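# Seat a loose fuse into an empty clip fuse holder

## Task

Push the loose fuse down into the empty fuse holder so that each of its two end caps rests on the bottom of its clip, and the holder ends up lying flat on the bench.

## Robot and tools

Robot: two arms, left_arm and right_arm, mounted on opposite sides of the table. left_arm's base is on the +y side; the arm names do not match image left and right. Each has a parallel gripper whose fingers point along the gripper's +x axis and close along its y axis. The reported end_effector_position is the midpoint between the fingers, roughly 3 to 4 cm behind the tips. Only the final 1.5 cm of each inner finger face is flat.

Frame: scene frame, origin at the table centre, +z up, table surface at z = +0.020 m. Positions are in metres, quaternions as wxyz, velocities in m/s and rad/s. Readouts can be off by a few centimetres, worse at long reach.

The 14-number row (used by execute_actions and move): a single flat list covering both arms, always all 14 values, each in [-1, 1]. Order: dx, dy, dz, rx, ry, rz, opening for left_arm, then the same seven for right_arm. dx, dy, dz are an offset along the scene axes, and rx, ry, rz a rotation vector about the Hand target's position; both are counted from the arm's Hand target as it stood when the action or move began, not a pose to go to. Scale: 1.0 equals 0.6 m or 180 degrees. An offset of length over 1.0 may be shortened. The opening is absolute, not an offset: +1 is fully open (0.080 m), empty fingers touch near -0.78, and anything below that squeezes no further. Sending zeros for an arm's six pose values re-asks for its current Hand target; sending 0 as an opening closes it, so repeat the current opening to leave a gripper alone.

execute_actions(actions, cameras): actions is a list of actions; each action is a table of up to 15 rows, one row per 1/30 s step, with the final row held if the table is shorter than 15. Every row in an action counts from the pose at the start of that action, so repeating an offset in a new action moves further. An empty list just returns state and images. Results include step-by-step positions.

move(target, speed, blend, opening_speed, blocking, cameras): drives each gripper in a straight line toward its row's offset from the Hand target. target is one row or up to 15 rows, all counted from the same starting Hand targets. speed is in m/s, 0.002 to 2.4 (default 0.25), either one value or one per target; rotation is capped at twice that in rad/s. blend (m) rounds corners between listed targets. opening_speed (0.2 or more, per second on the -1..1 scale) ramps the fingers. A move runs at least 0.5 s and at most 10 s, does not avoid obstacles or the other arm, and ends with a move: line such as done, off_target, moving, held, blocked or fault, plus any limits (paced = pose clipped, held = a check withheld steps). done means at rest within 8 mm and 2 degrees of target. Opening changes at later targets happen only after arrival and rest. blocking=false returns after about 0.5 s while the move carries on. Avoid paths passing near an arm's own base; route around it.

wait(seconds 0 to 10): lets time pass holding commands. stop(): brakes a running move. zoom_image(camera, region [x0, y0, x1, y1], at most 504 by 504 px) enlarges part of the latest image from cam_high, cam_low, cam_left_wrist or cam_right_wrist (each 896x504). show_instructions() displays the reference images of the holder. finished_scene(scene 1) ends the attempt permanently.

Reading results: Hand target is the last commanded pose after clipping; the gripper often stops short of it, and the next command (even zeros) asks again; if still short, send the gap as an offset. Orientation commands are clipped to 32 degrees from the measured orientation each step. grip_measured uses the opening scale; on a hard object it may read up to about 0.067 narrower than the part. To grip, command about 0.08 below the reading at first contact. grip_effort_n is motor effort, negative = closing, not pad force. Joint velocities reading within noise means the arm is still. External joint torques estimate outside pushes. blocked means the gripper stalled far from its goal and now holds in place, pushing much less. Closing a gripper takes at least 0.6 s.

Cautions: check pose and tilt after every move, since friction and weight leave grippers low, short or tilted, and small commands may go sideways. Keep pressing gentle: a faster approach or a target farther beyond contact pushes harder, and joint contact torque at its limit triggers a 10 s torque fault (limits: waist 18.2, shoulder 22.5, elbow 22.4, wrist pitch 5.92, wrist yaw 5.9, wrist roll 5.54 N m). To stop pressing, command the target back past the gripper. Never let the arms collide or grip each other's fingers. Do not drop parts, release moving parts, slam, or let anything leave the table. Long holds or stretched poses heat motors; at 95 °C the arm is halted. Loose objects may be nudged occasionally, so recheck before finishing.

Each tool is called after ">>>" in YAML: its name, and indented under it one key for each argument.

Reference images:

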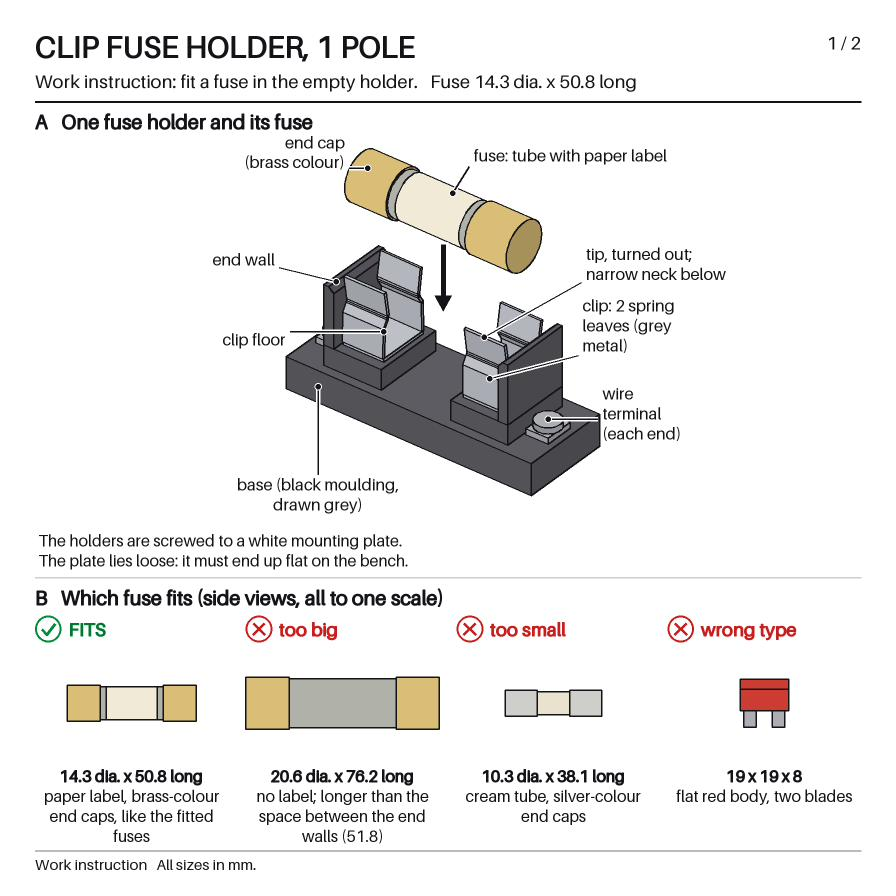

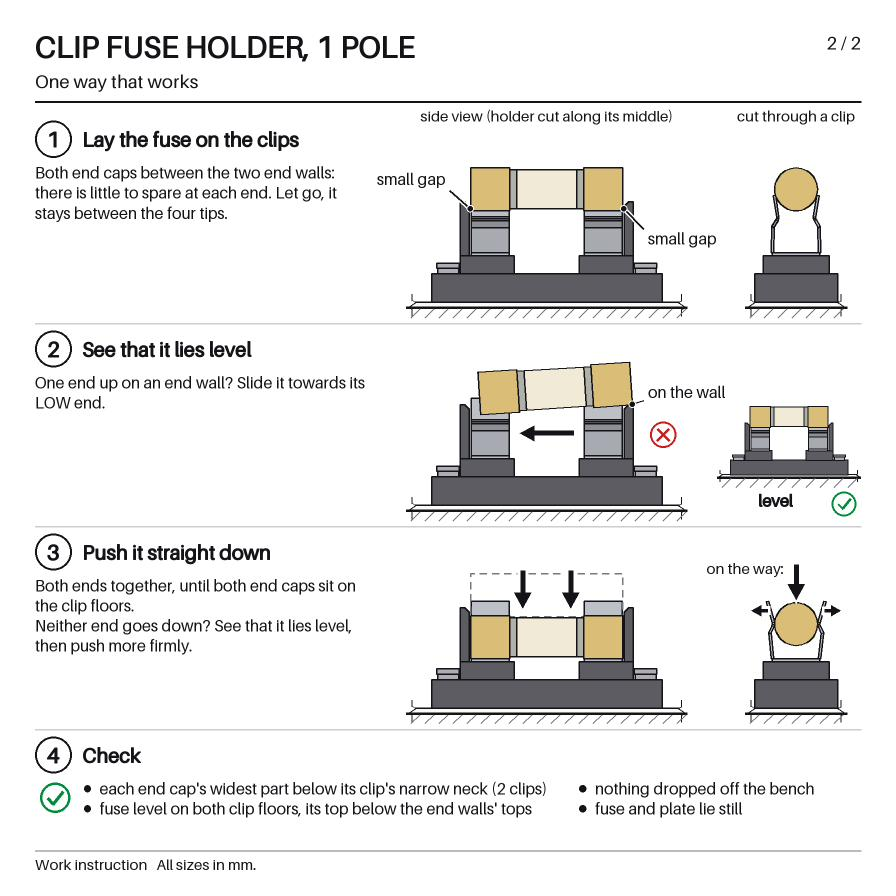

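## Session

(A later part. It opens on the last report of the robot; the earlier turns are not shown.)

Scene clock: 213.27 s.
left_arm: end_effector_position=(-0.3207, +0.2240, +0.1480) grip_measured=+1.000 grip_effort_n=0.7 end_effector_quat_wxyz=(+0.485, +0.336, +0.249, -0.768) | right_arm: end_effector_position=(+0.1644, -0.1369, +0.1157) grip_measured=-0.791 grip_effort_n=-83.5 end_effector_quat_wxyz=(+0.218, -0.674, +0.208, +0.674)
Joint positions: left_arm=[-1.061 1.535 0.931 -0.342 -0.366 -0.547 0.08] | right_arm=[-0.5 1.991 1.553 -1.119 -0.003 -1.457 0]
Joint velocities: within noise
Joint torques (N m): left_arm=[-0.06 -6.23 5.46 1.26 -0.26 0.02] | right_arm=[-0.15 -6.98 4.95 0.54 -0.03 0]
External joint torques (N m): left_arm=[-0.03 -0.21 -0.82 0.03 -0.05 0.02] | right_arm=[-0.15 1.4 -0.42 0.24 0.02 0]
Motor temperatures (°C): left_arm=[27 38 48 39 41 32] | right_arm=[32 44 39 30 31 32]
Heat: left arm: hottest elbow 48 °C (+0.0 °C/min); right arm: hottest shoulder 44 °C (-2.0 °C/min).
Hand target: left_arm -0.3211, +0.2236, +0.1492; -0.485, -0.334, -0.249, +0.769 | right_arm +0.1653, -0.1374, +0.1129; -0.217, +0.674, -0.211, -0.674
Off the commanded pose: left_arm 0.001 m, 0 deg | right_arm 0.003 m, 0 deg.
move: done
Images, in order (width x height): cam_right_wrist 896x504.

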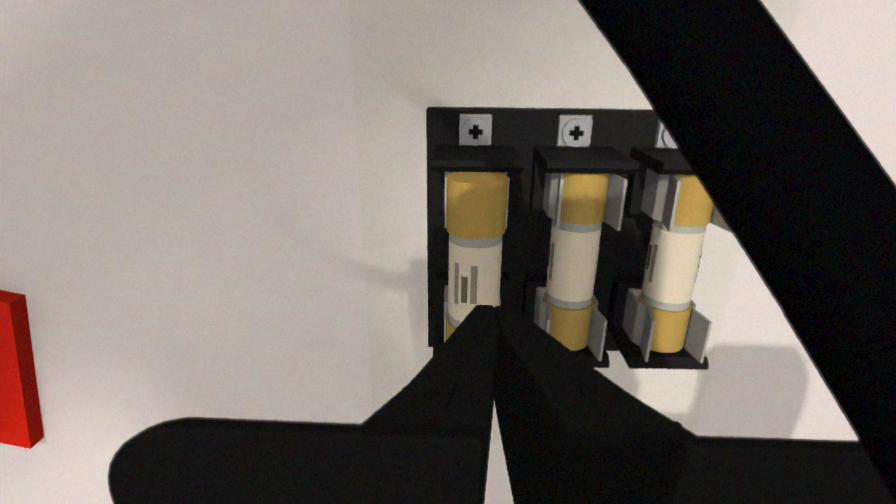

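>>> move:
  target: [0,0,0,0,0,0,1, -0.007,-0.009,-0.008,0,0,0,-0.85]
  cameras: ["cam_right_wrist"]
  speed: 0.08

>>> zoom_image:
  camera: "cam_right_wrist"
  region: [380, 60, 780, 460]

Scene clock: 218.20 s.
left_arm: end_effector_position=(-0.3207, +0.2240, +0.1480) grip_measured=+1.000 grip_effort_n=1.2 end_effector_quat_wxyz=(+0.485, +0.336, +0.249, -0.768) | right_arm: end_effector_position=(+0.1620, -0.1412, +0.1064) grip_measured=-0.791 grip_effort_n=-83.5 end_effector_quat_wxyz=(+0.215, -0.673, +0.212, +0.675)
Joint positions: left_arm=[-1.061 1.535 0.931 -0.342 -0.366 -0.547 0.08] | right_arm=[-0.5 1.989 1.512 -1.09 -0.003 -1.457 0]
Joint velocities: within noise
Joint torques (N m): left_arm=[-0.06 -6.25 5.5 1.25 -0.26 0.02] | right_arm=[0.05 -9.22 4.08 0.49 -0.02 0.09]
External joint torques (N m): left_arm=[-0.07 -0.28 -0.77 0.02 -0.05 0.01] | right_arm=[0.04 -0.9 -1.23 0.21 0.03 0.09]
Motor temperatures (°C): left_arm=[27 38 48 39 41 31] | right_arm=[32 44 39 30 31 32]
Heat: left arm: hottest elbow 48 °C (+0.0 °C/min); right arm: hottest shoulder 44 °C (-2.0 °C/min).
Hand target: left_arm -0.3211, +0.2236, +0.1492; -0.485, -0.334, -0.249, +0.769 | right_arm +0.1611, -0.1428, +0.1080; -0.217, +0.674, -0.211, -0.674
Off the commanded pose: left_arm 0.001 m, 0 deg | right_arm 0.003 m, 0 deg.
move: done
Images, in order (width x height): cam_right_wrist 896x504.

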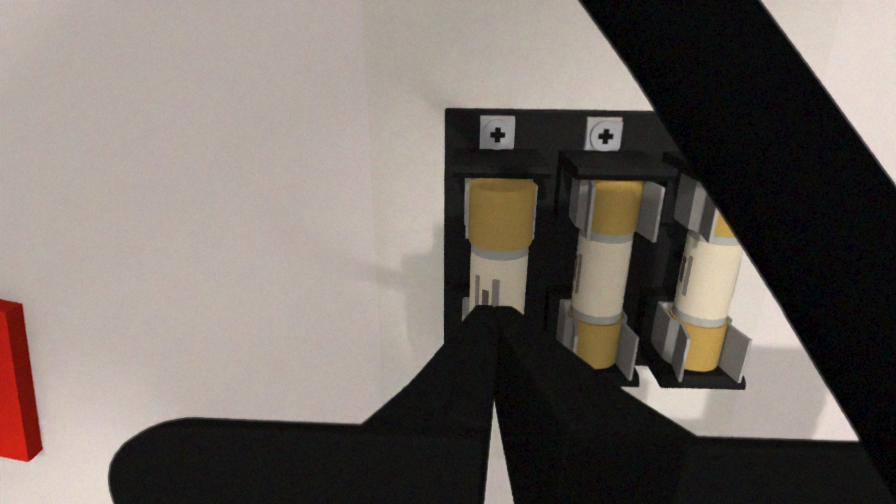

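Scaled by 1.260 from the camera's 896x504 image, which has a finer 1280x720 frame.

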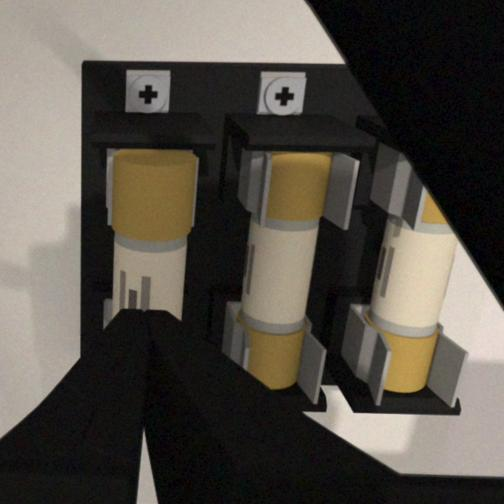

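>>> move:
  target: [0,0,0,0,0,0,1, -0.004,0.003,-0.017,0,0,0,-0.85]
  cameras: ["cam_right_wrist","cam_low"]
  speed: 0.05

>>> zoom_image:
  camera: "cam_low"
  region: [425, 285, 485, 335]

Scene clock: 223.33 s.
left_arm: end_effector_position=(-0.3207, +0.2240, +0.1480) grip_measured=+1.000 grip_effort_n=0.7 end_effector_quat_wxyz=(+0.485, +0.336, +0.249, -0.768) | right_arm: end_effector_position=(+0.1622, -0.1402, +0.1031) grip_measured=-0.791 grip_effort_n=-83.5 end_effector_quat_wxyz=(+0.221, -0.675, +0.208, +0.673)
Joint positions: left_arm=[-1.061 1.535 0.931 -0.342 -0.366 -0.547 0.08] | right_arm=[-0.499 1.984 1.491 -1.06 -0.001 -1.452 0]
Joint velocities: within noise
Joint torques (N m): left_arm=[-0.02 -6.22 5.44 1.25 -0.26 0.01] | right_arm=[0.66 -7.17 3.34 0.95 -0.1 0.2]
External joint torques (N m): left_arm=[-0.01 -0.24 -0.82 0.03 -0.06 0.01] | right_arm=[0.67 1.09 -1.95 0.65 -0.06 0.2]
Motor temperatures (°C): left_arm=[27 38 48 39 41 31] | right_arm=[32 44 38 30 31 32]
Heat: left arm: hottest elbow 48 °C (+0.0 °C/min); right arm: hottest shoulder 44 °C (-2.0 °C/min).
Hand target: left_arm -0.3211, +0.2236, +0.1492; -0.485, -0.334, -0.249, +0.769 | right_arm +0.1588, -0.1411, +0.0978; -0.217, +0.674, -0.212, -0.674
Off the commanded pose: left_arm 0.001 m, 0 deg | right_arm 0.006 m, 1 deg.
move: done
Images, in order (width x height): cam_low 896x504, cam_right_wrist 896x504.

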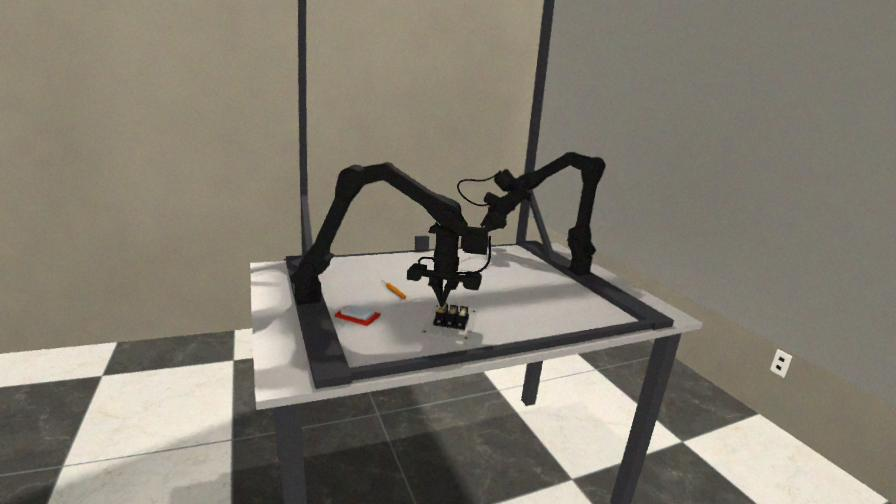

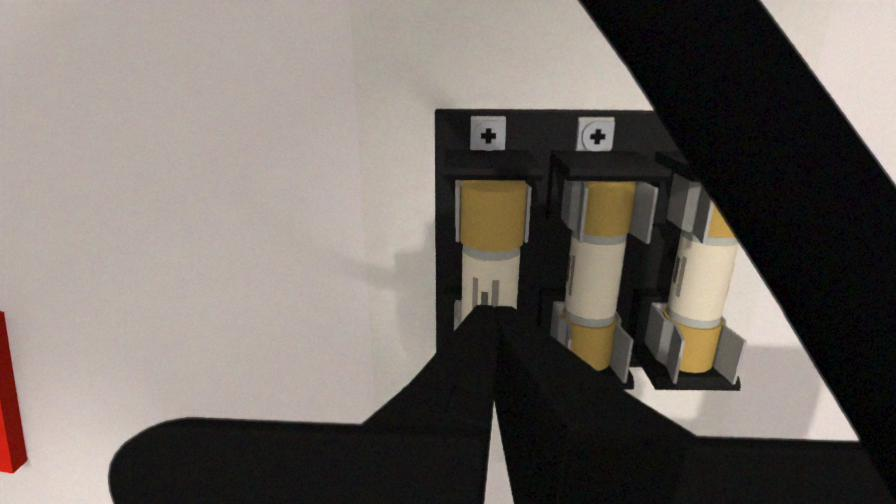

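Scaled by 8.400 from the camera's 896x504 image, which has a finer 1280x720 frame.

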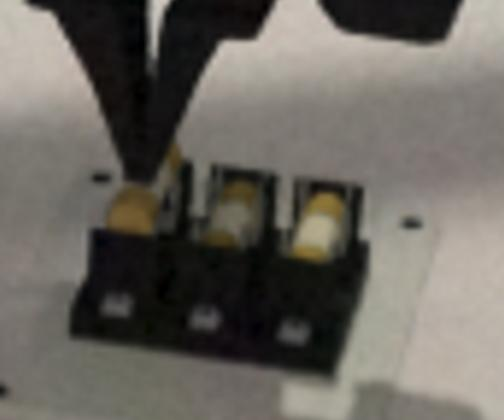

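>>> move:
  target: [0,0,0,0,0,0,1, -0.0016,0.000,0.013,0,0,0,-0.85]
  cameras: ["cam_right_wrist"]
  speed: 0.05

>>> zoom_image:
  camera: "cam_right_wrist"
  region: [380, 60, 780, 460]

Scene clock: 227.93 s.
left_arm: end_effector_position=(-0.3207, +0.2240, +0.1480) grip_measured=+1.000 grip_effort_n=1.2 end_effector_quat_wxyz=(+0.485, +0.336, +0.249, -0.768) | right_arm: end_effector_position=(+0.1608, -0.1415, +0.1040) grip_measured=-0.791 grip_effort_n=-83.5 end_effector_quat_wxyz=(+0.218, -0.674, +0.211, +0.673)
Joint positions: left_arm=[-1.061 1.535 0.931 -0.342 -0.366 -0.547 0.08] | right_arm=[-0.496 1.983 1.493 -1.071 0 -1.45 0]
Joint velocities: within noise
Joint torques (N m): left_arm=[-0.09 -6.21 5.47 1.25 -0.26 0.03] | right_arm=[0.74 -8.1 5.18 -0.15 -0.15 0.21]
External joint torques (N m): left_arm=[-0.07 -0.23 -0.79 0.03 -0.06 0.02] | right_arm=[0.71 0.15 -0.08 -0.42 -0.1 0.21]
Motor temperatures (°C): left_arm=[27 38 48 40 41 31] | right_arm=[32 43 38 30 31 32]
Heat: left arm: hottest elbow 48 °C (+0.0 °C/min); right arm: hottest shoulder 43 °C (-2.0 °C/min).
Hand target: left_arm -0.3211, +0.2236, +0.1492; -0.485, -0.334, -0.249, +0.769 | right_arm +0.1578, -0.1410, +0.1056; -0.217, +0.674, -0.211, -0.674
Off the commanded pose: left_arm 0.001 m, 0 deg | right_arm 0.003 m, 0 deg.
move: done
Images, in order (width x height): cam_right_wrist 896x504.

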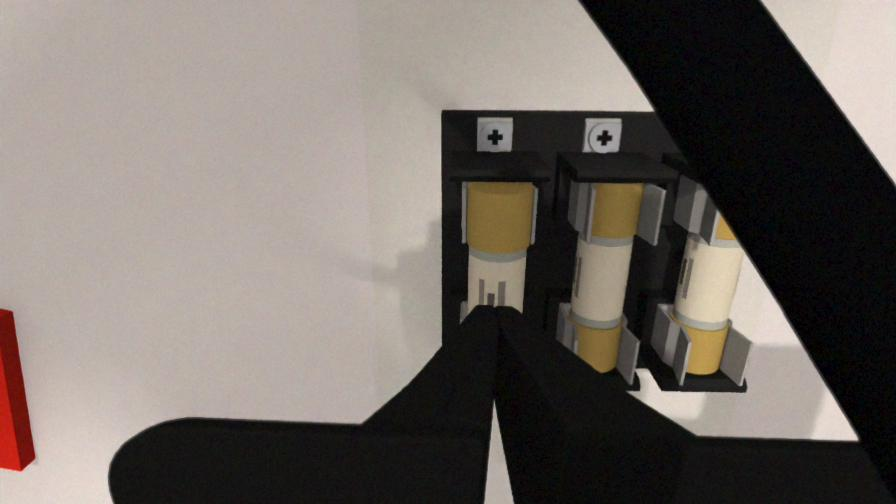

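Scaled by 1.260 from the camera's 896x504 image, which has a finer 1280x720 frame.

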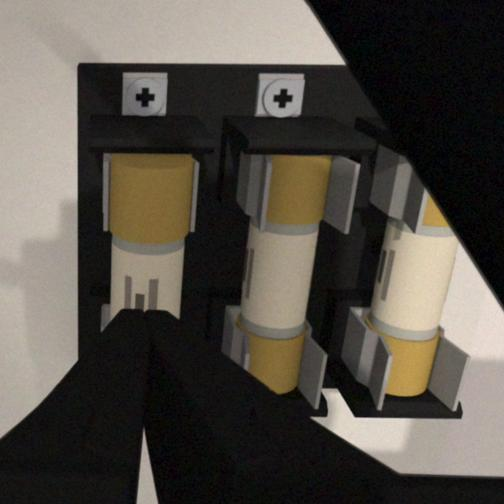

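>>> move:
  target:
    - [0,0,0,0,0,0,1, -0.001,0.001,0.013,0,0,0,-0.85]
    - [0,0,0,0,0,0,1, -0.007,0.006,0.013,0,0,0,-0.85]
  cameras: ["cam_right_wrist"]
  speed: 0.05

Scene clock: 231.37 s.
left_arm: end_effector_position=(-0.3207, +0.2240, +0.1480) grip_measured=+1.000 grip_effort_n=1.2 end_effector_quat_wxyz=(+0.485, +0.336, +0.249, -0.768) | right_arm: end_effector_position=(+0.1532, -0.1407, +0.1085) grip_measured=-0.791 grip_effort_n=-83.5 end_effector_quat_wxyz=(+0.210, -0.674, +0.216, +0.675)
Joint positions: left_arm=[-1.061 1.535 0.931 -0.342 -0.366 -0.547 0.08] | right_arm=[-0.477 1.983 1.512 -1.108 0 -1.435 0]
Joint velocities: within noise
Joint torques (N m): left_arm=[-0.07 -6.2 5.48 1.25 -0.26 0.02] | right_arm=[0.43 -8.34 6.28 0.18 -0.13 0.21]
External joint torques (N m): left_arm=[-0.09 -0.2 -0.81 0.02 -0.05 0.02] | right_arm=[0.42 -0.02 0.93 -0.1 -0.08 0.21]
Motor temperatures (°C): left_arm=[27 38 48 40 41 31] | right_arm=[32 43 38 30 31 32]
Heat: left arm: hottest elbow 48 °C (+0.0 °C/min); right arm: hottest shoulder 43 °C (-2.0 °C/min).
Hand target: left_arm -0.3211, +0.2236, +0.1492; -0.485, -0.334, -0.249, +0.769 | right_arm +0.1536, -0.1374, +0.1134; -0.217, +0.674, -0.211, -0.674
Off the commanded pose: left_arm 0.001 m, 0 deg | right_arm 0.006 m, 1 deg.
move: done
Images, in order (width x height): cam_right_wrist 896x504.

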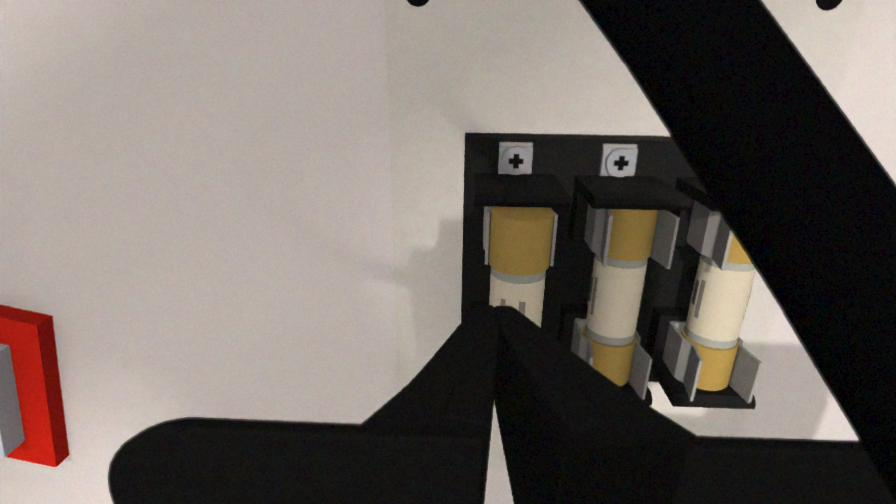

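>>> move:
  target: [0,0,0,0,0,0,1, 0.0085,0.004,-0.009,0,0,0,-0.85]
  cameras: ["cam_right_wrist"]
  speed: 0.05

Scene clock: 234.40 s.
left_arm: end_effector_position=(-0.3207, +0.2240, +0.1480) grip_measured=+1.000 grip_effort_n=0.7 end_effector_quat_wxyz=(+0.485, +0.336, +0.249, -0.768) | right_arm: end_effector_position=(+0.1562, -0.1377, +0.1076) grip_measured=-0.791 grip_effort_n=-83.5 end_effector_quat_wxyz=(+0.214, -0.674, +0.214, +0.674)
Joint positions: left_arm=[-1.061 1.535 0.931 -0.342 -0.366 -0.547 0.08] | right_arm=[-0.481 1.992 1.52 -1.099 0 -1.435 0]
Joint velocities: within noise
Joint torques (N m): left_arm=[-0.05 -6.22 5.47 1.25 -0.26 0.01] | right_arm=[-0.27 -6.95 6.27 0.48 -0.16 -0.09]
External joint torques (N m): left_arm=[-0.01 -0.28 -0.77 0.03 -0.05 0.01] | right_arm=[-0.29 1.33 0.97 0.19 -0.1 -0.09]
Motor temperatures (°C): left_arm=[27 38 48 40 41 31] | right_arm=[32 43 38 30 31 32]
Heat: left arm: hottest elbow 48 °C (+0.0 °C/min); right arm: hottest shoulder 43 °C (-2.0 °C/min).
Hand target: left_arm -0.3211, +0.2236, +0.1492; -0.485, -0.334, -0.249, +0.769 | right_arm +0.1587, -0.1350, +0.1080; -0.217, +0.674, -0.211, -0.674
Off the commanded pose: left_arm 0.001 m, 0 deg | right_arm 0.004 m, 0 deg.
move: done
Images, in order (width x height): cam_right_wrist 896x504.

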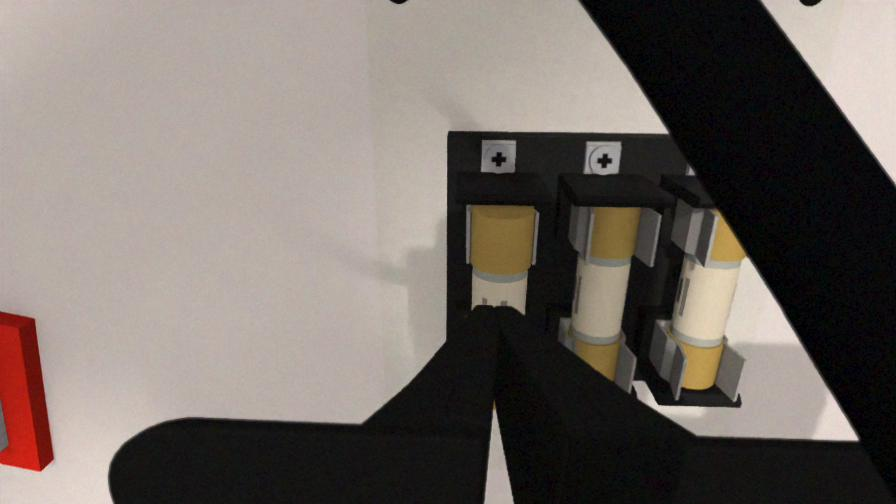

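>>> move:
  target: [0,0,0,0,0,0,1, -0.0015,-0.004,-0.02,0,0,0,-0.85]
  cameras: ["cam_right_wrist"]
  speed: 0.05

Scene clock: 239.03 s.
left_arm: end_effector_position=(-0.3207, +0.2240, +0.1480) grip_measured=+1.000 grip_effort_n=0.2 end_effector_quat_wxyz=(+0.485, +0.336, +0.249, -0.768) | right_arm: end_effector_position=(+0.1578, -0.1344, +0.1029) grip_measured=-0.791 grip_effort_n=-83.5 end_effector_quat_wxyz=(+0.222, -0.675, +0.206, +0.673)
Joint positions: left_arm=[-1.061 1.535 0.931 -0.342 -0.366 -0.547 0.08] | right_arm=[-0.481 1.992 1.502 -1.058 0 -1.436 0]
Joint velocities: within noise
Joint torques (N m): left_arm=[-0.07 -6.24 5.49 1.24 -0.26 0.02] | right_arm=[-0.35 -6.62 3.52 0.94 -0.12 -0.12]
External joint torques (N m): left_arm=[-0.09 -0.22 -0.83 0 -0.05 0.01] | right_arm=[-0.37 1.81 -1.85 0.62 -0.07 -0.13]
Motor temperatures (°C): left_arm=[27 38 48 40 41 31] | right_arm=[32 43 38 30 31 32]
Heat: left arm: hottest elbow 48 °C (+0.0 °C/min); right arm: hottest shoulder 43 °C (-2.0 °C/min).
Hand target: left_arm -0.3211, +0.2236, +0.1492; -0.485, -0.334, -0.249, +0.769 | right_arm +0.1577, -0.1374, +0.0960; -0.217, +0.674, -0.211, -0.674
Off the commanded pose: left_arm 0.001 m, 0 deg | right_arm 0.008 m, 1 deg.
move: done
Images, in order (width x height): cam_right_wrist 896x504.

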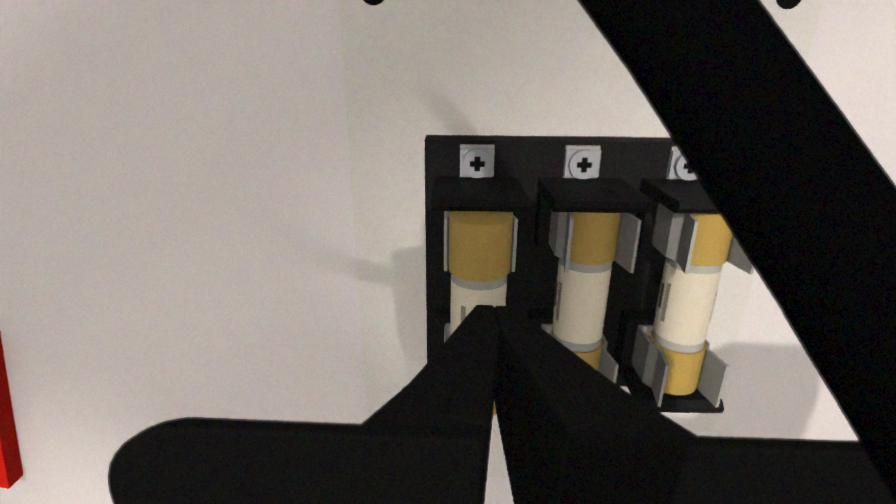

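>>> move:
  target:
    - [0,0,0,0,0,0,1, 0,0,0.023,0,0,0,-0.85]
    - [0,0,0,0,0,0,1, -0.0035,-0.006,0.015,0,0,0,-0.85]
  cameras: []
  speed: 0.05

>>> move:
  target: [0,0,0,0,0,0,1, 0,0,-0.011,0,0,0,-0.85]
  cameras: ["cam_right_wrist"]
  speed: 0.05

Scene clock: 247.23 s.
left_arm: end_effector_position=(-0.3207, +0.2240, +0.1480) grip_measured=+1.000 grip_effort_n=0.7 end_effector_quat_wxyz=(+0.485, +0.336, +0.249, -0.768) | right_arm: end_effector_position=(+0.1555, -0.1392, +0.1041) grip_measured=-0.791 grip_effort_n=-83.5 end_effector_quat_wxyz=(+0.215, -0.674, +0.213, +0.674)
Joint positions: left_arm=[-1.061 1.535 0.931 -0.342 -0.366 -0.547 0.08] | right_arm=[-0.481 1.986 1.498 -1.079 0 -1.436 0]
Joint velocities: within noise
Joint torques (N m): left_arm=[-0.03 -6.26 5.48 1.25 -0.25 0.02] | right_arm=[-0.28 -8.87 4 0.57 -0.13 -0.11]
External joint torques (N m): left_arm=[0 -0.27 -0.81 0.02 -0.04 0.01] | right_arm=[-0.25 -0.58 -1.3 0.29 -0.08 -0.11]
Motor temperatures (°C): left_arm=[27 38 48 40 41 31] | right_arm=[32 44 38 30 31 32]
Heat: left arm: hottest elbow 48 °C (+0.0 °C/min); right arm: hottest shoulder 44 °C (-1.0 °C/min).
Hand target: left_arm -0.3211, +0.2236, +0.1492; -0.485, -0.334, -0.249, +0.769 | right_arm +0.1557, -0.1411, +0.1049; -0.217, +0.674, -0.212, -0.674
Off the commanded pose: left_arm 0.001 m, 0 deg | right_arm 0.002 m, 0 deg.
move: done
No camera images: "cameras" was empty.

Scene clock: 247.97 s.
left_arm: end_effector_position=(-0.3207, +0.2240, +0.1480) grip_measured=+1.000 grip_effort_n=0.7 end_effector_quat_wxyz=(+0.485, +0.336, +0.249, -0.768) | right_arm: end_effector_position=(+0.1554, -0.1395, +0.1030) grip_measured=-0.791 grip_effort_n=-83.5 end_effector_quat_wxyz=(+0.218, -0.675, +0.209, +0.673)
Joint positions: left_arm=[-1.061 1.535 0.931 -0.342 -0.366 -0.547 0.08] | right_arm=[-0.481 1.979 1.483 -1.062 0 -1.436 0]
Joint velocities: within noise
Joint torques (N m): left_arm=[-0.03 -6.24 5.48 1.25 -0.27 0.02] | right_arm=[-0.28 -7.21 3.73 1.16 -0.14 -0.1]
External joint torques (N m): left_arm=[-0.04 -0.26 -0.78 0.02 -0.06 0.02] | right_arm=[-0.3 1.01 -1.58 0.86 -0.08 -0.1]
Motor temperatures (°C): left_arm=[27 38 48 40 41 31] | right_arm=[32 44 38 30 31 32]
Heat: left arm: hottest elbow 48 °C (+0.0 °C/min); right arm: hottest shoulder 44 °C (-1.0 °C/min).
Hand target: left_arm -0.3211, +0.2236, +0.1492; -0.485, -0.334, -0.249, +0.769 | right_arm +0.1557, -0.1410, +0.0984; -0.217, +0.674, -0.211, -0.674
Off the commanded pose: left_arm 0.001 m, 0 deg | right_arm 0.005 m, 0 deg.
move: done
Images, in order (width x height): cam_right_wrist 896x504.

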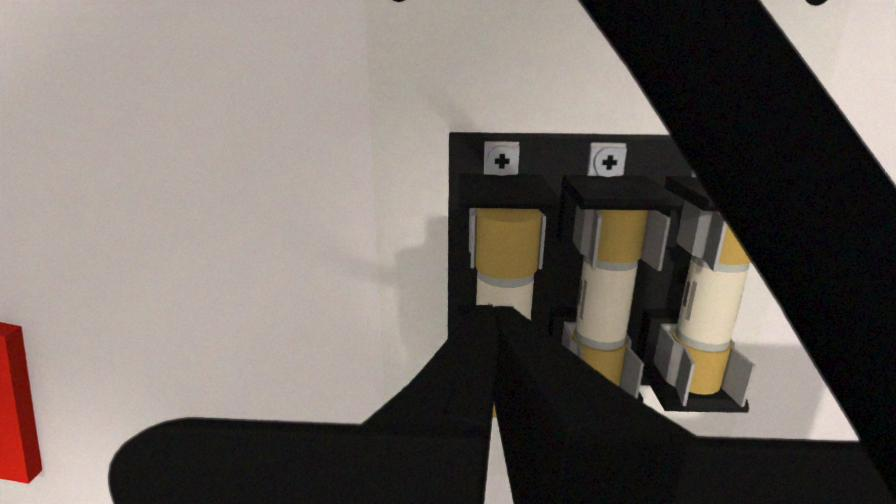

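>>> move:
  target: [0,0,0,0,0,0,1, 0.001,0.001,-0.018,0,0,0,-0.85]
  cameras: ["cam_right_wrist","cam_low"]
  speed: 0.05

>>> zoom_image:
  camera: "cam_low"
  region: [425, 285, 485, 335]

Scene clock: 250.90 s.
left_arm: end_effector_position=(-0.3207, +0.2240, +0.1480) grip_measured=+1.000 grip_effort_n=0.7 end_effector_quat_wxyz=(+0.485, +0.336, +0.249, -0.768) | right_arm: end_effector_position=(+0.1558, -0.1388, +0.1000) grip_measured=-0.791 grip_effort_n=-83.5 end_effector_quat_wxyz=(+0.223, -0.675, +0.205, +0.672)
Joint positions: left_arm=[-1.061 1.535 0.931 -0.342 -0.366 -0.547 0.08] | right_arm=[-0.481 1.974 1.463 -1.034 0 -1.436 0]
Joint velocities: within noise
Joint torques (N m): left_arm=[-0.02 -6.23 5.47 1.26 -0.26 0.02] | right_arm=[-0.34 -4.95 3.34 1.82 -0.16 -0.13]
External joint torques (N m): left_arm=[-0.03 -0.26 -0.79 0.03 -0.05 0.02] | right_arm=[-0.38 3.2 -1.97 1.49 -0.11 -0.13]
Motor temperatures (°C): left_arm=[27 38 48 40 41 31] | right_arm=[32 43 38 30 31 32]
Heat: left arm: hottest elbow 48 °C (+0.0 °C/min); right arm: hottest shoulder 43 °C (-2.0 °C/min).
Hand target: left_arm -0.3211, +0.2236, +0.1492; -0.485, -0.334, -0.249, +0.769 | right_arm +0.1563, -0.1405, +0.0876; -0.217, +0.674, -0.211, -0.674
Off the commanded pose: left_arm 0.001 m, 0 deg | right_arm 0.013 m, 1 deg.
move: off_target (right_arm)
Images, in order (width x height): cam_low 896x504, cam_right_wrist 896x504.

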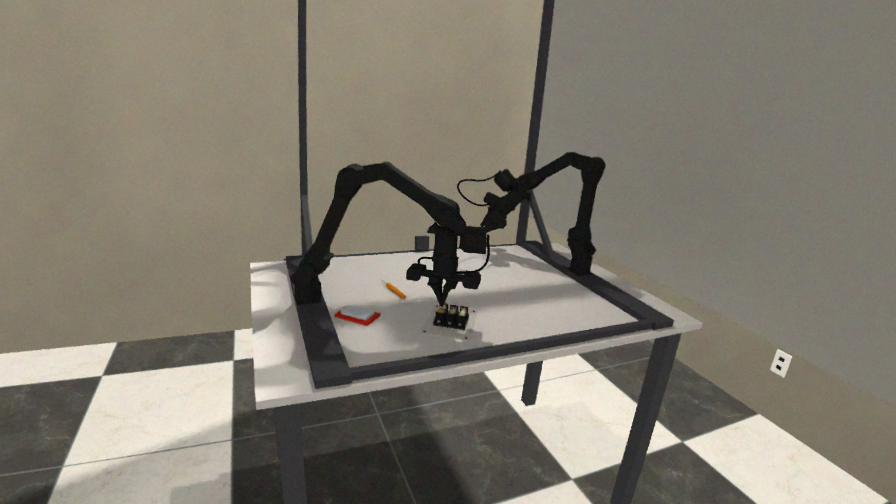

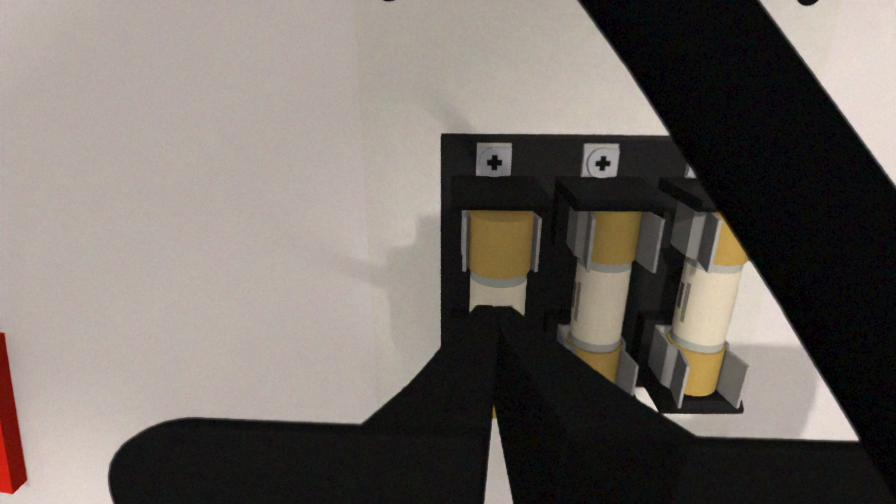

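Scaled by 8.400 from the camera's 896x504 image, which has a finer 1280x720 frame.

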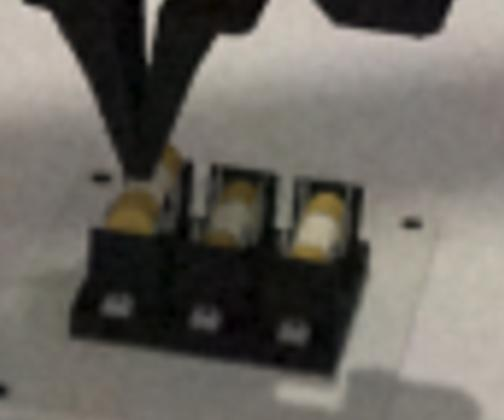

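>>> move:
  target: [0,0,0,0,0,0,1, 0,-0.0015,-0.015,0,0,0,-0.85]
  cameras: ["cam_right_wrist","cam_low"]
  speed: 0.05

>>> zoom_image:
  camera: "cam_low"
  region: [425, 285, 485, 335]

Scene clock: 253.97 s.
left_arm: end_effector_position=(-0.3207, +0.2240, +0.1480) grip_measured=+1.000 grip_effort_n=1.2 end_effector_quat_wxyz=(+0.485, +0.336, +0.249, -0.768) | right_arm: end_effector_position=(+0.1560, -0.1389, +0.0980) grip_measured=-0.791 grip_effort_n=-83.5 end_effector_quat_wxyz=(+0.228, -0.676, +0.199, +0.671)
Joint positions: left_arm=[-1.061 1.535 0.931 -0.342 -0.366 -0.547 0.08] | right_arm=[-0.482 1.964 1.441 -1.006 0 -1.438 0]
Joint velocities: within noise
Joint torques (N m): left_arm=[-0.06 -6.26 5.43 1.26 -0.25 0.02] | right_arm=[-0.37 -3.09 2.82 2.3 -0.1 -0.1]
External joint torques (N m): left_arm=[-0.07 -0.28 -0.83 0.04 -0.05 0.01] | right_arm=[-0.38 5.05 -2.49 1.96 -0.05 -0.1]
Motor temperatures (°C): left_arm=[27 38 48 40 41 31] | right_arm=[32 43 38 31 31 32]
Heat: left arm: hottest elbow 48 °C (+0.0 °C/min); right arm: hottest shoulder 43 °C (-2.0 °C/min).
Hand target: left_arm -0.3211, +0.2236, +0.1492; -0.485, -0.334, -0.249, +0.769 | right_arm +0.1563, -0.1413, +0.0786; -0.217, +0.674, -0.211, -0.674
Off the commanded pose: left_arm 0.001 m, 0 deg | right_arm 0.020 m, 2 deg.
move: off_target (right_arm)
Images, in order (width x height): cam_low 896x504, cam_right_wrist 896x504.

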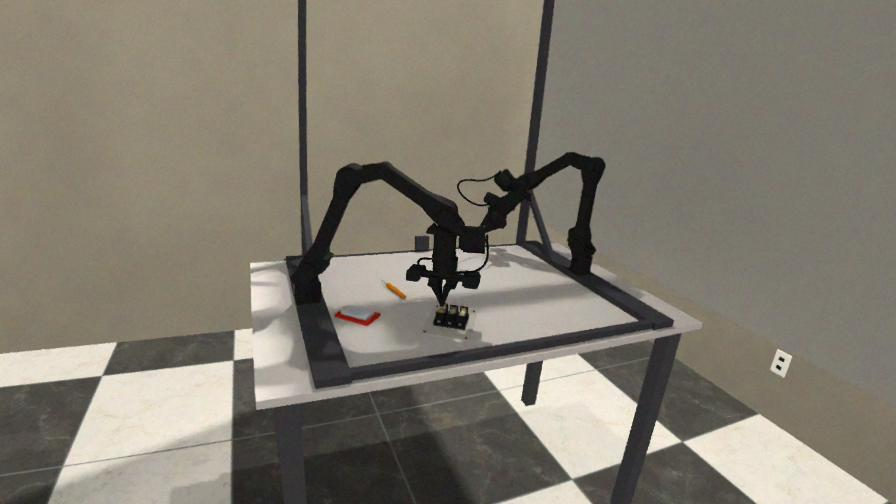

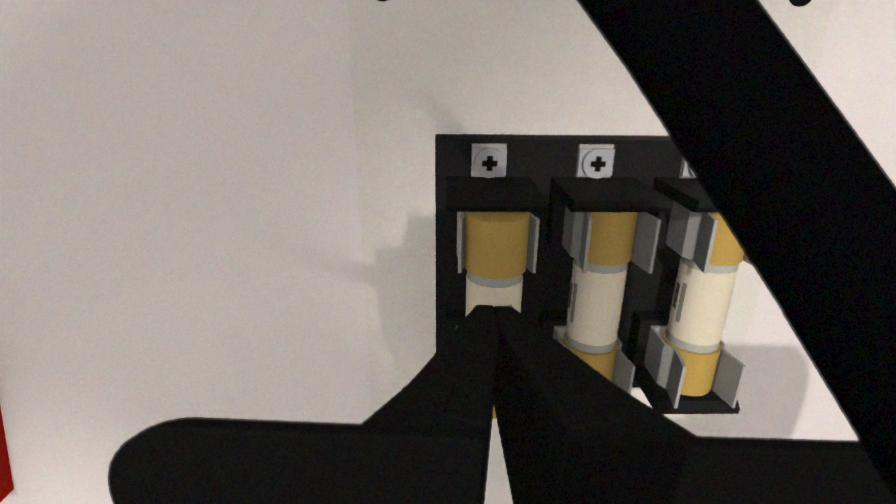

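Scaled by 8.400 from the camera's 896x504 image, which has a finer 1280x720 frame.

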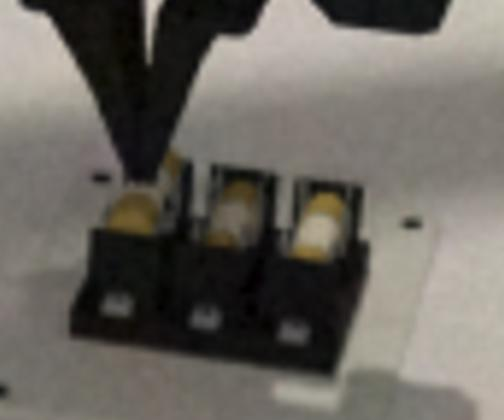

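>>> move:
  target: [0,0,0,0,0,0,1, 0,-0.001,-0.02,0,0,0,-0.85]
  cameras: ["cam_right_wrist","cam_low"]
  speed: 0.05

>>> zoom_image:
  camera: "cam_low"
  region: [425, 285, 485, 335]

Scene clock: 257.27 s.
left_arm: end_effector_position=(-0.3207, +0.2240, +0.1480) grip_measured=+1.000 grip_effort_n=-0.2 end_effector_quat_wxyz=(+0.485, +0.336, +0.249, -0.768) | right_arm: end_effector_position=(+0.1560, -0.1391, +0.0958) grip_measured=-0.791 grip_effort_n=-83.5 end_effector_quat_wxyz=(+0.234, -0.677, +0.193, +0.670)
Joint positions: left_arm=[-1.061 1.535 0.931 -0.342 -0.366 -0.547 0.08] | right_arm=[-0.482 1.952 1.414 -0.974 -0.001 -1.438 0]
Joint velocities: within noise
Joint torques (N m): left_arm=[-0.07 -6.22 5.45 1.26 -0.26 0.03] | right_arm=[-0.36 -0.39 2.05 3.06 -0.11 -0.15]
External joint torques (N m): left_arm=[-0.07 -0.24 -0.8 0.04 -0.05 0.02] | right_arm=[-0.37 7.58 -3.18 2.71 -0.06 -0.15]
Motor temperatures (°C): left_arm=[27 38 48 40 41 31] | right_arm=[32 42 37 32 31 32]
Heat: left arm: hottest elbow 48 °C (+0.0 °C/min); right arm: hottest shoulder 42 °C (-4.0 °C/min).
Hand target: left_arm -0.3211, +0.2236, +0.1492; -0.485, -0.334, -0.249, +0.769 | right_arm +0.1563, -0.1419, +0.0667; -0.217, +0.674, -0.211, -0.674
Off the commanded pose: left_arm 0.001 m, 0 deg | right_arm 0.029 m, 3 deg.
move: off_target (right_arm)
Images, in order (width x height): cam_low 896x504, cam_right_wrist 896x504.

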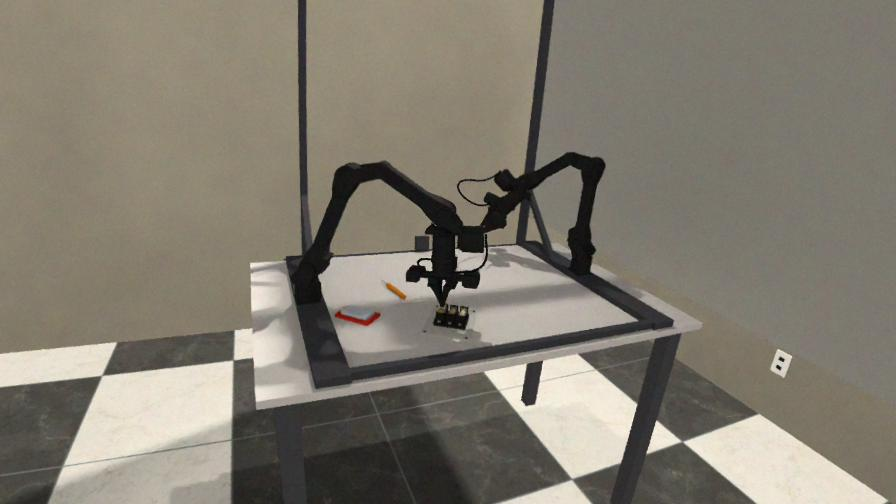

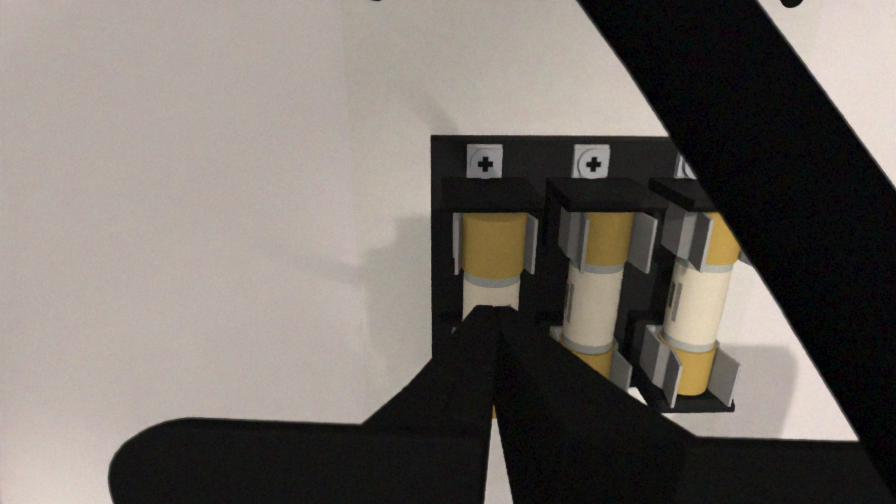

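Scaled by 8.400 from the camera's 896x504 image, which has a finer 1280x720 frame.

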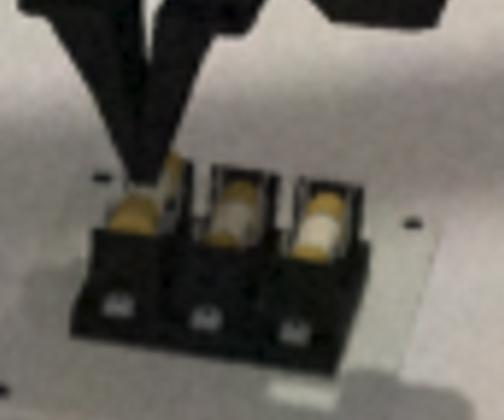

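>>> move:
  target: [0,0,0,0,0,0,1, -0.001,-0.004,-0.02,0,0,0,-0.85]
  cameras: ["cam_right_wrist","cam_low"]
  speed: 0.05

>>> zoom_image:
  camera: "cam_low"
  region: [425, 285, 485, 335]

Scene clock: 261.17 s.
left_arm: end_effector_position=(-0.3207, +0.2240, +0.1480) grip_measured=+1.000 grip_effort_n=0.7 end_effector_quat_wxyz=(+0.485, +0.336, +0.249, -0.768) | right_arm: end_effector_position=(+0.1574, -0.1374, +0.0915) grip_measured=-0.791 grip_effort_n=-83.5 end_effector_quat_wxyz=(+0.243, -0.678, +0.184, +0.669)
Joint positions: left_arm=[-1.061 1.535 0.931 -0.342 -0.366 -0.547 0.08] | right_arm=[-0.484 1.944 1.384 -0.925 -0.001 -1.439 0]
Joint velocities: within noise
Joint torques (N m): left_arm=[-0.05 -6.21 5.46 1.25 -0.25 0.01] | right_arm=[-0.46 1.25 1.3 2.81 -0.07 -0.14]
External joint torques (N m): left_arm=[-0.04 -0.23 -0.8 0.03 -0.04 0.01] | right_arm=[-0.46 9.27 -4.01 2.41 -0.03 -0.14]
Motor temperatures (°C): left_arm=[27 39 48 40 41 31] | right_arm=[32 41 37 35 31 31]
Heat: left arm: hottest elbow 48 °C (+0.0 °C/min); right arm: hottest shoulder 41 °C (-4.1 °C/min).
Hand target: left_arm -0.3211, +0.2236, +0.1492; -0.485, -0.334, -0.249, +0.769 | right_arm +0.1557, -0.1444, +0.0546; -0.217, +0.674, -0.212, -0.674
Off the commanded pose: left_arm 0.001 m, 0 deg | right_arm 0.038 m, 4 deg.
move: off_target (right_arm)
Images, in order (width x height): cam_low 896x504, cam_right_wrist 896x504.

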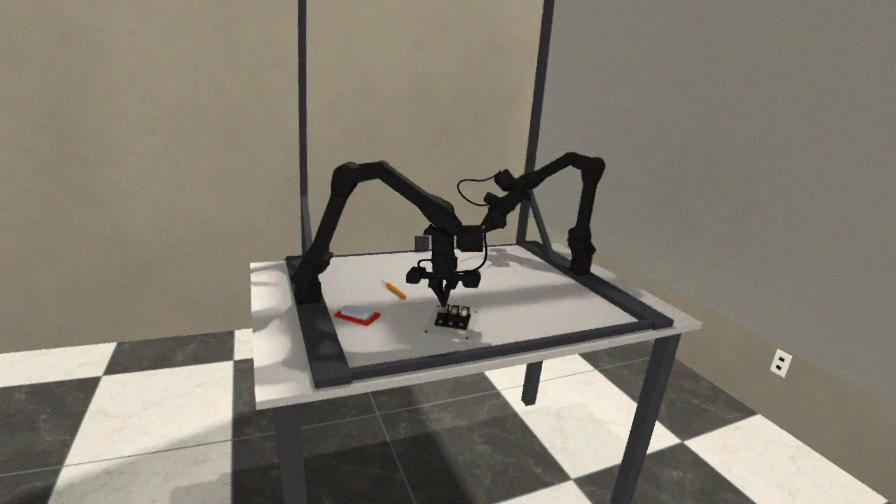

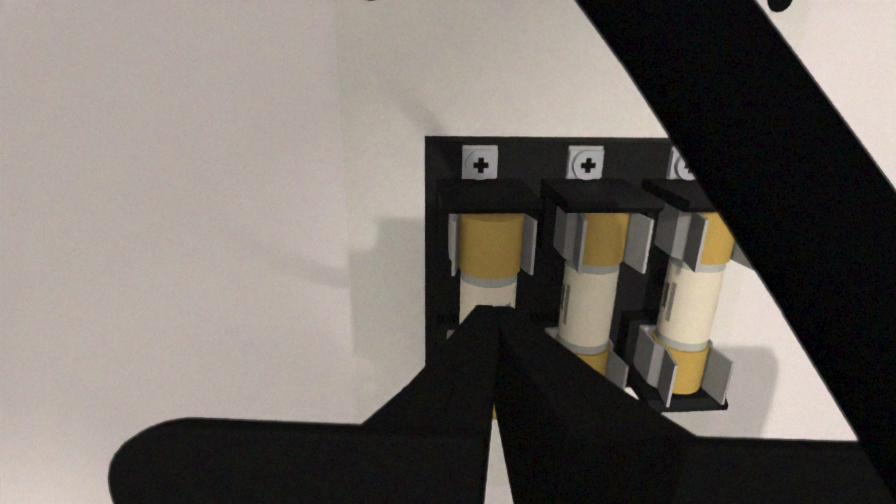

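Scaled by 8.400 from the camera's 896x504 image, which has a finer 1280x720 frame.

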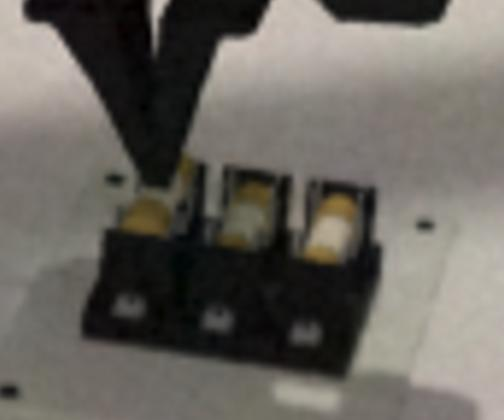

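>>> move:
  target: [0,0,0,0,0,0,1, -0.002,-0.005,-0.02,0,0,0,-0.85]
  cameras: ["cam_right_wrist","cam_low"]
  speed: 0.05

>>> zoom_image:
  camera: "cam_low"
  region: [425, 285, 485, 335]

Scene clock: 265.70 s.
left_arm: end_effector_position=(-0.3207, +0.2240, +0.1480) grip_measured=+1.000 grip_effort_n=0.7 end_effector_quat_wxyz=(+0.485, +0.336, +0.249, -0.768) | right_arm: end_effector_position=(+0.1578, -0.1366, +0.0976) grip_measured=-0.791 grip_effort_n=-83.5 end_effector_quat_wxyz=(+0.258, -0.680, +0.168, +0.665)
Joint positions: left_arm=[-1.061 1.535 0.931 -0.342 -0.366 -0.547 0.08] | right_arm=[-0.484 1.908 1.354 -0.888 -0.002 -1.441 0]
Joint velocities: within noise
Joint torques (N m): left_arm=[-0.06 -6.07 5.3 1.19 -0.24 0.01] | right_arm=[-0.03 -5 4.28 0.84 -0.05 -0.01]
External joint torques (N m): left_arm=[-0.1 -0.09 -0.96 -0.04 -0.02 0.01] | right_arm=[-0.09 2.79 -1.11 0.35 0 -0.01]
Motor temperatures (°C): left_arm=[27 39 48 40 41 31] | right_arm=[32 40 37 37 31 31]
Heat: left arm: hottest elbow 48 °C (+0.0 °C/min); right arm: hottest shoulder 40 °C (-5.0 °C/min), its wrist pitch heating fast: 37 °C (+30.8 °C/min). Heating fast: the right arm's wrist pitch motor: a push or a pull is the cause, and it goes on while you think. Ease it with your next call, before anything else.
Hand target: left_arm -0.3207, +0.2240, +0.1480; -0.485, -0.336, -0.249, +0.768 (not the last commanded pose) | right_arm +0.1570, -0.1381, +0.0890; -0.251, +0.679, -0.176, -0.667 (not the last commanded pose)
Off the commanded pose: left_arm 0.001 m, 0 deg | right_arm 0.056 m, 7 deg.
move: blocked (right_arm; both arms now hold where they are)
Images, in order (width x height): cam_low 896x504, cam_right_wrist 896x504.

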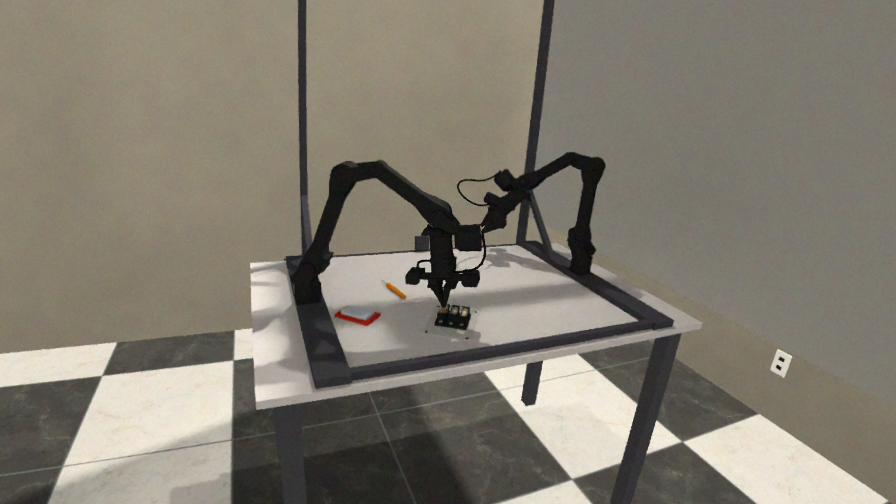

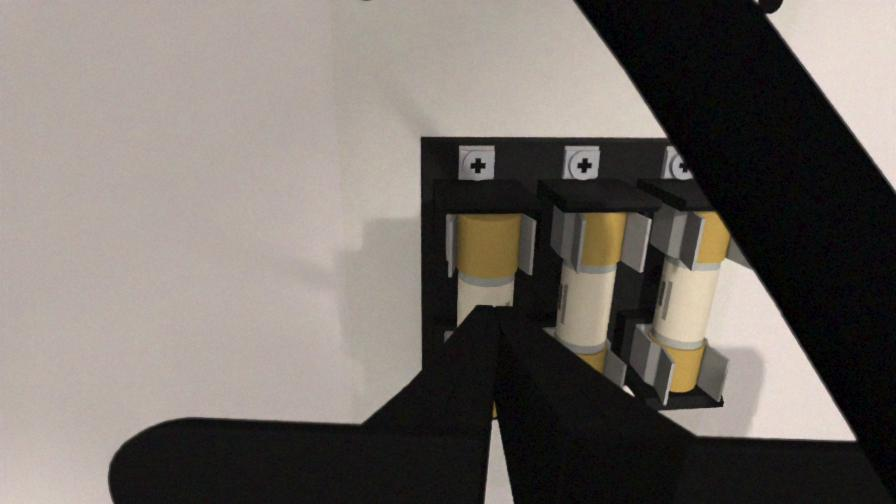

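Scaled by 8.400 from the camera's 896x504 image, which has a finer 1280x720 frame.

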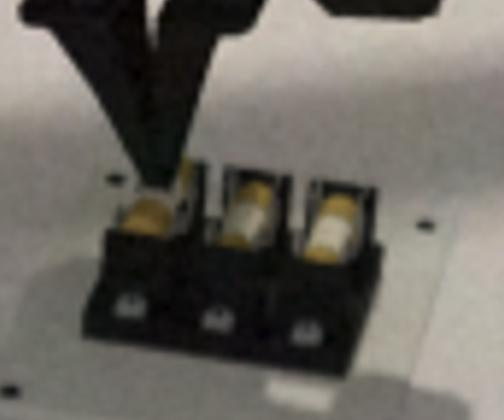

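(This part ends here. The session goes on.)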